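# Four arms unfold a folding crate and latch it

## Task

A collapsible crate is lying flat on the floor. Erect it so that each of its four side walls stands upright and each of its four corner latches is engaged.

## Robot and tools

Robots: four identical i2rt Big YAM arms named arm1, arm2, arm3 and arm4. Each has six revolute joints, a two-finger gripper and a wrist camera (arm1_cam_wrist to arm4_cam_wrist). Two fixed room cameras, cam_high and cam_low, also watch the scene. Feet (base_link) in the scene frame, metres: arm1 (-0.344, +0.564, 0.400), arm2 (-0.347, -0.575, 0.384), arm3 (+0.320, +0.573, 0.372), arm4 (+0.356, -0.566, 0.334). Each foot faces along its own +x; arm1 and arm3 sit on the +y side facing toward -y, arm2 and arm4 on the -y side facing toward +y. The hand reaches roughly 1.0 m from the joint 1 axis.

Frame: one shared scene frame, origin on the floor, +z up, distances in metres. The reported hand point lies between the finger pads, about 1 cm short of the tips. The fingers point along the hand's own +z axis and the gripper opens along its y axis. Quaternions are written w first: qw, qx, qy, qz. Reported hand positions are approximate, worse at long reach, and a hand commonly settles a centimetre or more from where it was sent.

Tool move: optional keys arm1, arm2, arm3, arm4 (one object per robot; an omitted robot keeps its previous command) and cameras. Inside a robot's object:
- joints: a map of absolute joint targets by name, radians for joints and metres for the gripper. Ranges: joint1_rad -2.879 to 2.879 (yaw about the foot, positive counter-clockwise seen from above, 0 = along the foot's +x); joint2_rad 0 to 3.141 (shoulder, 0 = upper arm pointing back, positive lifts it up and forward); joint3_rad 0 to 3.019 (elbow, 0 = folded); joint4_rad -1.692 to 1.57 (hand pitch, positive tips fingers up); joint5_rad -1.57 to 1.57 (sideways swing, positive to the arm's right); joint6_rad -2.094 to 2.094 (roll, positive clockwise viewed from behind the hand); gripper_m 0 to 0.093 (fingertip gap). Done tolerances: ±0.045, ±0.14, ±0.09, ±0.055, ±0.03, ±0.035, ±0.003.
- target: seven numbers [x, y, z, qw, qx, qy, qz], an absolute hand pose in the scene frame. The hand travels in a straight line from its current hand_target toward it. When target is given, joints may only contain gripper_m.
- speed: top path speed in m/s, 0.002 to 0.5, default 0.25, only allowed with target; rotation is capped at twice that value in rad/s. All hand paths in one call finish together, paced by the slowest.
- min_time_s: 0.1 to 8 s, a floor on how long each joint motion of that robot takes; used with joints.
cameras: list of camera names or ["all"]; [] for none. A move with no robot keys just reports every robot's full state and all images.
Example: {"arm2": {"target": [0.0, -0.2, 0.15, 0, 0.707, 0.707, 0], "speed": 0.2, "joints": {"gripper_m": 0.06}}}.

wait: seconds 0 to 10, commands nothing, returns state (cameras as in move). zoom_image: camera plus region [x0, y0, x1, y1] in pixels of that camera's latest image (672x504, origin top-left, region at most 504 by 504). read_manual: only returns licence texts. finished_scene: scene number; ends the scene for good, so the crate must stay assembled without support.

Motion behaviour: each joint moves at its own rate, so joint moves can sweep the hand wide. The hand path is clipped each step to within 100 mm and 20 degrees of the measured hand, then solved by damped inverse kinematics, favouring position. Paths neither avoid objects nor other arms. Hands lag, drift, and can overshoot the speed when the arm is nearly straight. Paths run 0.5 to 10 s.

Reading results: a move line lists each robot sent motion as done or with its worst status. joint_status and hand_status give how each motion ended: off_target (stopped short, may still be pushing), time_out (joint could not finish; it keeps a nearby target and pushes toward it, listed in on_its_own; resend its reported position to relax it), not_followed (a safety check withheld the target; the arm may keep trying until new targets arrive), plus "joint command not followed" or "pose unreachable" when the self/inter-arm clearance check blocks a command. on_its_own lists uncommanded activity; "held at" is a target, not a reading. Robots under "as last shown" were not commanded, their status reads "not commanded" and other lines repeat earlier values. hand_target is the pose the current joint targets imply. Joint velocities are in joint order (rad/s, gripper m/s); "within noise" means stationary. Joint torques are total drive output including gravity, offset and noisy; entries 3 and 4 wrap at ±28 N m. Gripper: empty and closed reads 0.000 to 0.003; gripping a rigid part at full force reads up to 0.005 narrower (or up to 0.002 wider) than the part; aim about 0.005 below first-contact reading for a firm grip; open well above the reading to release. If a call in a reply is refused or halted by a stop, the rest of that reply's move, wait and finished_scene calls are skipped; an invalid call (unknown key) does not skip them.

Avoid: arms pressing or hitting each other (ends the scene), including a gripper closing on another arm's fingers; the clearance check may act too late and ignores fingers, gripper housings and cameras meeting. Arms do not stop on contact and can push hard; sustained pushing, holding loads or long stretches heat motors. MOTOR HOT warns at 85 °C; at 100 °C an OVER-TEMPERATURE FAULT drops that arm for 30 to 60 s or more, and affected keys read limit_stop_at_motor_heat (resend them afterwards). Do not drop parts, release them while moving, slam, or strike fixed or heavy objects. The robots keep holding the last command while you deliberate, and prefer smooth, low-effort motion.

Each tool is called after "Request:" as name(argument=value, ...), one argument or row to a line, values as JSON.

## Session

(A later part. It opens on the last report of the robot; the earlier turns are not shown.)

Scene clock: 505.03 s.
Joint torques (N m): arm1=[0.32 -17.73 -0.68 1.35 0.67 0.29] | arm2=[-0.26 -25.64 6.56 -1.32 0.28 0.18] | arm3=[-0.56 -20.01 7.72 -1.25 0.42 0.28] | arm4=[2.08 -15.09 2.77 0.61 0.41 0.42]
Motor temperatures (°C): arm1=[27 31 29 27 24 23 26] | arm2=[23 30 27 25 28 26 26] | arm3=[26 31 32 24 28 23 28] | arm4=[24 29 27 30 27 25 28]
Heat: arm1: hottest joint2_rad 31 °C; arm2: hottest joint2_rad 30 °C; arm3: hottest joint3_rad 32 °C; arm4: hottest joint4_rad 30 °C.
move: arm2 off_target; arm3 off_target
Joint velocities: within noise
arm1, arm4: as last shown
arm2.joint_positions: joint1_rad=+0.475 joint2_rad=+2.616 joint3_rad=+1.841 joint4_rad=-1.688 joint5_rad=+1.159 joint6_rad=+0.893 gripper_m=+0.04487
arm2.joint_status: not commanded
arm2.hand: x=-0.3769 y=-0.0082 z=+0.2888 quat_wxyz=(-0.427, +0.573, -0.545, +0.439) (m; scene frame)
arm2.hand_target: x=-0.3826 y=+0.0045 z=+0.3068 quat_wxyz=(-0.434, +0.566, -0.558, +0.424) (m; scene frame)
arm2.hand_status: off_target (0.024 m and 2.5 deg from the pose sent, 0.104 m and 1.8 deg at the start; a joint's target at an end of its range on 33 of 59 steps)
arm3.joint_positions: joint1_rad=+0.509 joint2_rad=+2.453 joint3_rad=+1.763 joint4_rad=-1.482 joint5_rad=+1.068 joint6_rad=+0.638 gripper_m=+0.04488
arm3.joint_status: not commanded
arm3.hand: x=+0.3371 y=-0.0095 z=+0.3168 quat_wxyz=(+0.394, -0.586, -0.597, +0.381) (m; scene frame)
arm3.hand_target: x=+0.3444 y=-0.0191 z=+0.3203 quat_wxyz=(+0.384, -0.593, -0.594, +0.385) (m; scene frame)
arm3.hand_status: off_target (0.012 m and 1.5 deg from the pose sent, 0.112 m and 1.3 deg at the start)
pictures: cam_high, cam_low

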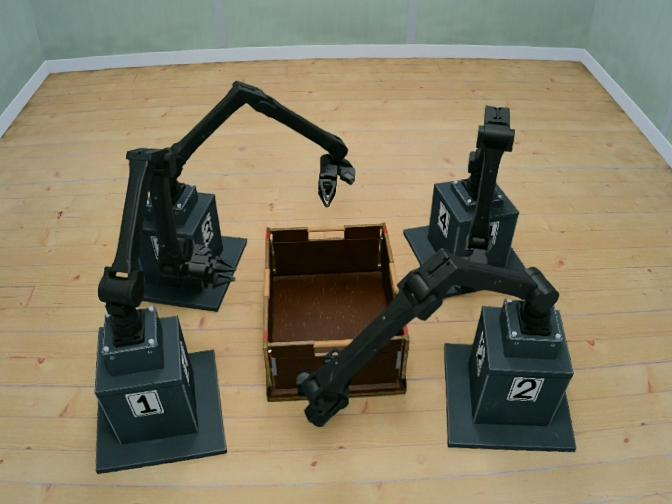

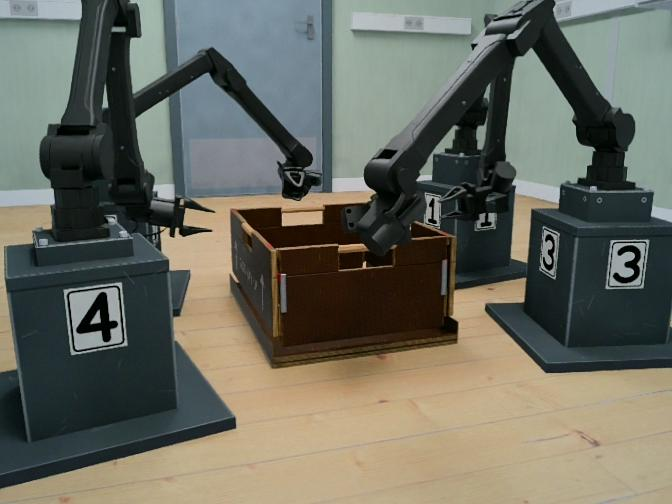

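Request:
zoom_image(
  camera="cam_high",
  region=[250, 215, 420, 405],
)

Request:
zoom_image(
  camera="cam_low",
  region=[220, 190, 470, 370],
)

Scaled by 2.653 from the camera's 672x504 image, which has a finer 960x720 frame.

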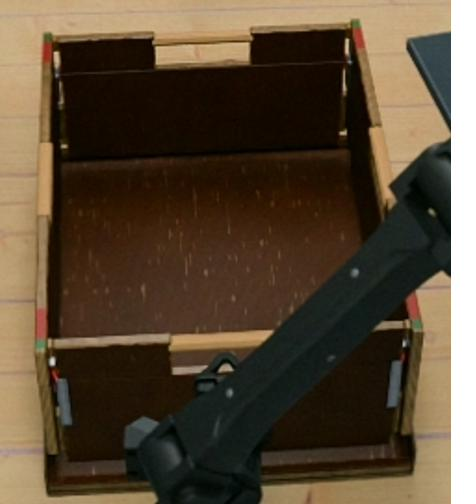

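Scaled by 2.016 from the camera's 672x504 image, which has a finer 960x720 frame.

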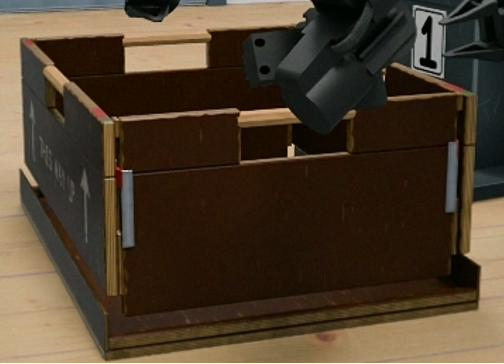

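Request:
wait(
  seconds=1.0,
  cameras=["cam_high", "cam_low"],
)

Scene clock: 507.77 s.
Joint torques (N m): arm1=[0.85 -17.32 -0.58 1.13 0.68 0.3] | arm2=[0.03 -25.7 6.54 -1.32 0.28 0.18] | arm3=[0.15 -19.66 7.57 -1.37 0.41 0.27] | arm4=[2.08 -15.03 2.77 0.61 0.41 0.42]
Motor temperatures (°C): arm1=[27 31 29 27 24 23 26] | arm2=[23 30 27 25 28 26 26] | arm3=[26 31 32 24 27 23 28] | arm4=[24 29 27 30 27 25 28]
Heat: arm1: hottest joint2_rad 31 °C; arm2: hottest joint2_rad 30 °C; arm3: hottest joint3_rad 32 °C; arm4: hottest joint4_rad 30 °C.
Joint velocities: within noise
arm1.joint_positions: joint1_rad=+1.136 joint2_rad=+2.393 joint3_rad=+0.683 joint4_rad=+0.969 joint5_rad=+1.240 joint6_rad=-0.871 gripper_m=+0.04494
arm1.joint_status: not commanded
arm1.hand: x=-0.0093 y=+0.3074 z=+0.2714 quat_wxyz=(+0.007, +0.006, -0.779, +0.627) (m; scene frame)
arm1.hand_target: x=-0.0068 y=+0.3094 z=+0.2754 quat_wxyz=(+0.001, +0.002, -0.778, +0.628) (m; scene frame)
arm1.hand_status: not commanded
arm2.joint_positions: joint1_rad=+0.474 joint2_rad=+2.616 joint3_rad=+1.841 joint4_rad=-1.688 joint5_rad=+1.159 joint6_rad=+0.893 gripper_m=+0.04487
arm2.joint_status: not commanded
arm2.hand: x=-0.3760 y=-0.0081 z=+0.2888 quat_wxyz=(-0.426, +0.573, -0.545, +0.439) (m; scene frame)
arm2.hand_target: x=-0.3817 y=+0.0045 z=+0.3068 quat_wxyz=(-0.434, +0.566, -0.559, +0.424) (m; scene frame)
arm2.hand_status: off_target (0.024 m and 2.5 deg from the pose sent, 0.104 m and 1.8 deg at the start; a joint's target at an end of its range on 33 of 59 steps)
arm3.joint_positions: joint1_rad=+0.509 joint2_rad=+2.453 joint3_rad=+1.763 joint4_rad=-1.482 joint5_rad=+1.068 joint6_rad=+0.639 gripper_m=+0.04488
arm3.joint_status: not commanded
arm3.hand: x=+0.3371 y=-0.0095 z=+0.3168 quat_wxyz=(+0.393, -0.587, -0.597, +0.381) (m; scene frame)
arm3.hand_target: x=+0.3444 y=-0.0191 z=+0.3203 quat_wxyz=(+0.384, -0.593, -0.594, +0.385) (m; scene frame)
arm3.hand_status: off_target (0.012 m and 1.4 deg from the pose sent, 0.112 m and 1.3 deg at the start)
arm4.joint_positions: joint1_rad=+1.136 joint2_rad=+2.160 joint3_rad=+0.725 joint4_rad=+0.650 joint5_rad=+1.260 joint6_rad=-0.829 gripper_m=+0.04492
arm4.joint_status: not commanded
arm4.hand: x=-0.0261 y=-0.3073 z=+0.2734 quat_wxyz=(-0.626, +0.780, +0.006, +0.007) (m; scene frame)
arm4.hand_target: x=-0.0280 y=-0.3088 z=+0.2759 quat_wxyz=(-0.627, +0.779, +0.000, +0.001) (m; scene frame)
arm4.hand_status: not commanded
wait: 1.00 s; at rest from the start
pictures: cam_high, cam_low

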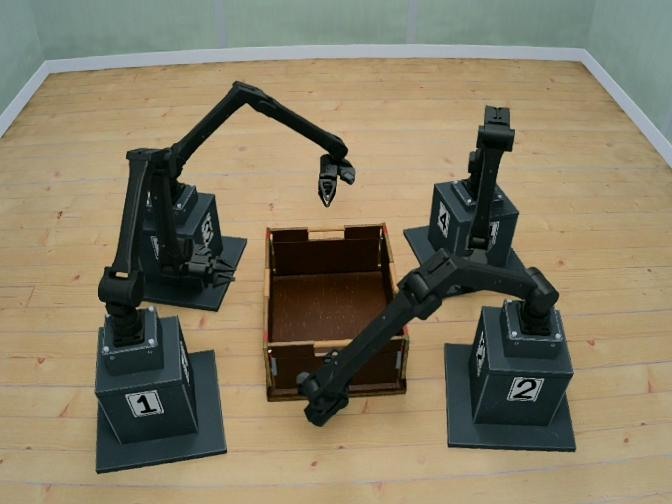

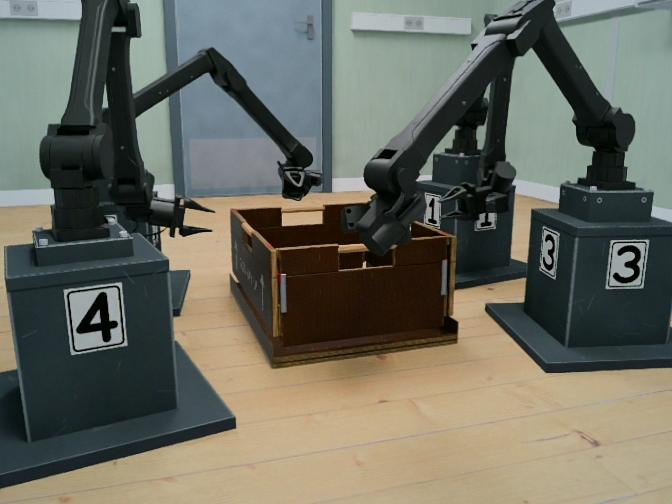

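Request:
finished_scene(
  scene=1,
)

The scene is finished: the task was done.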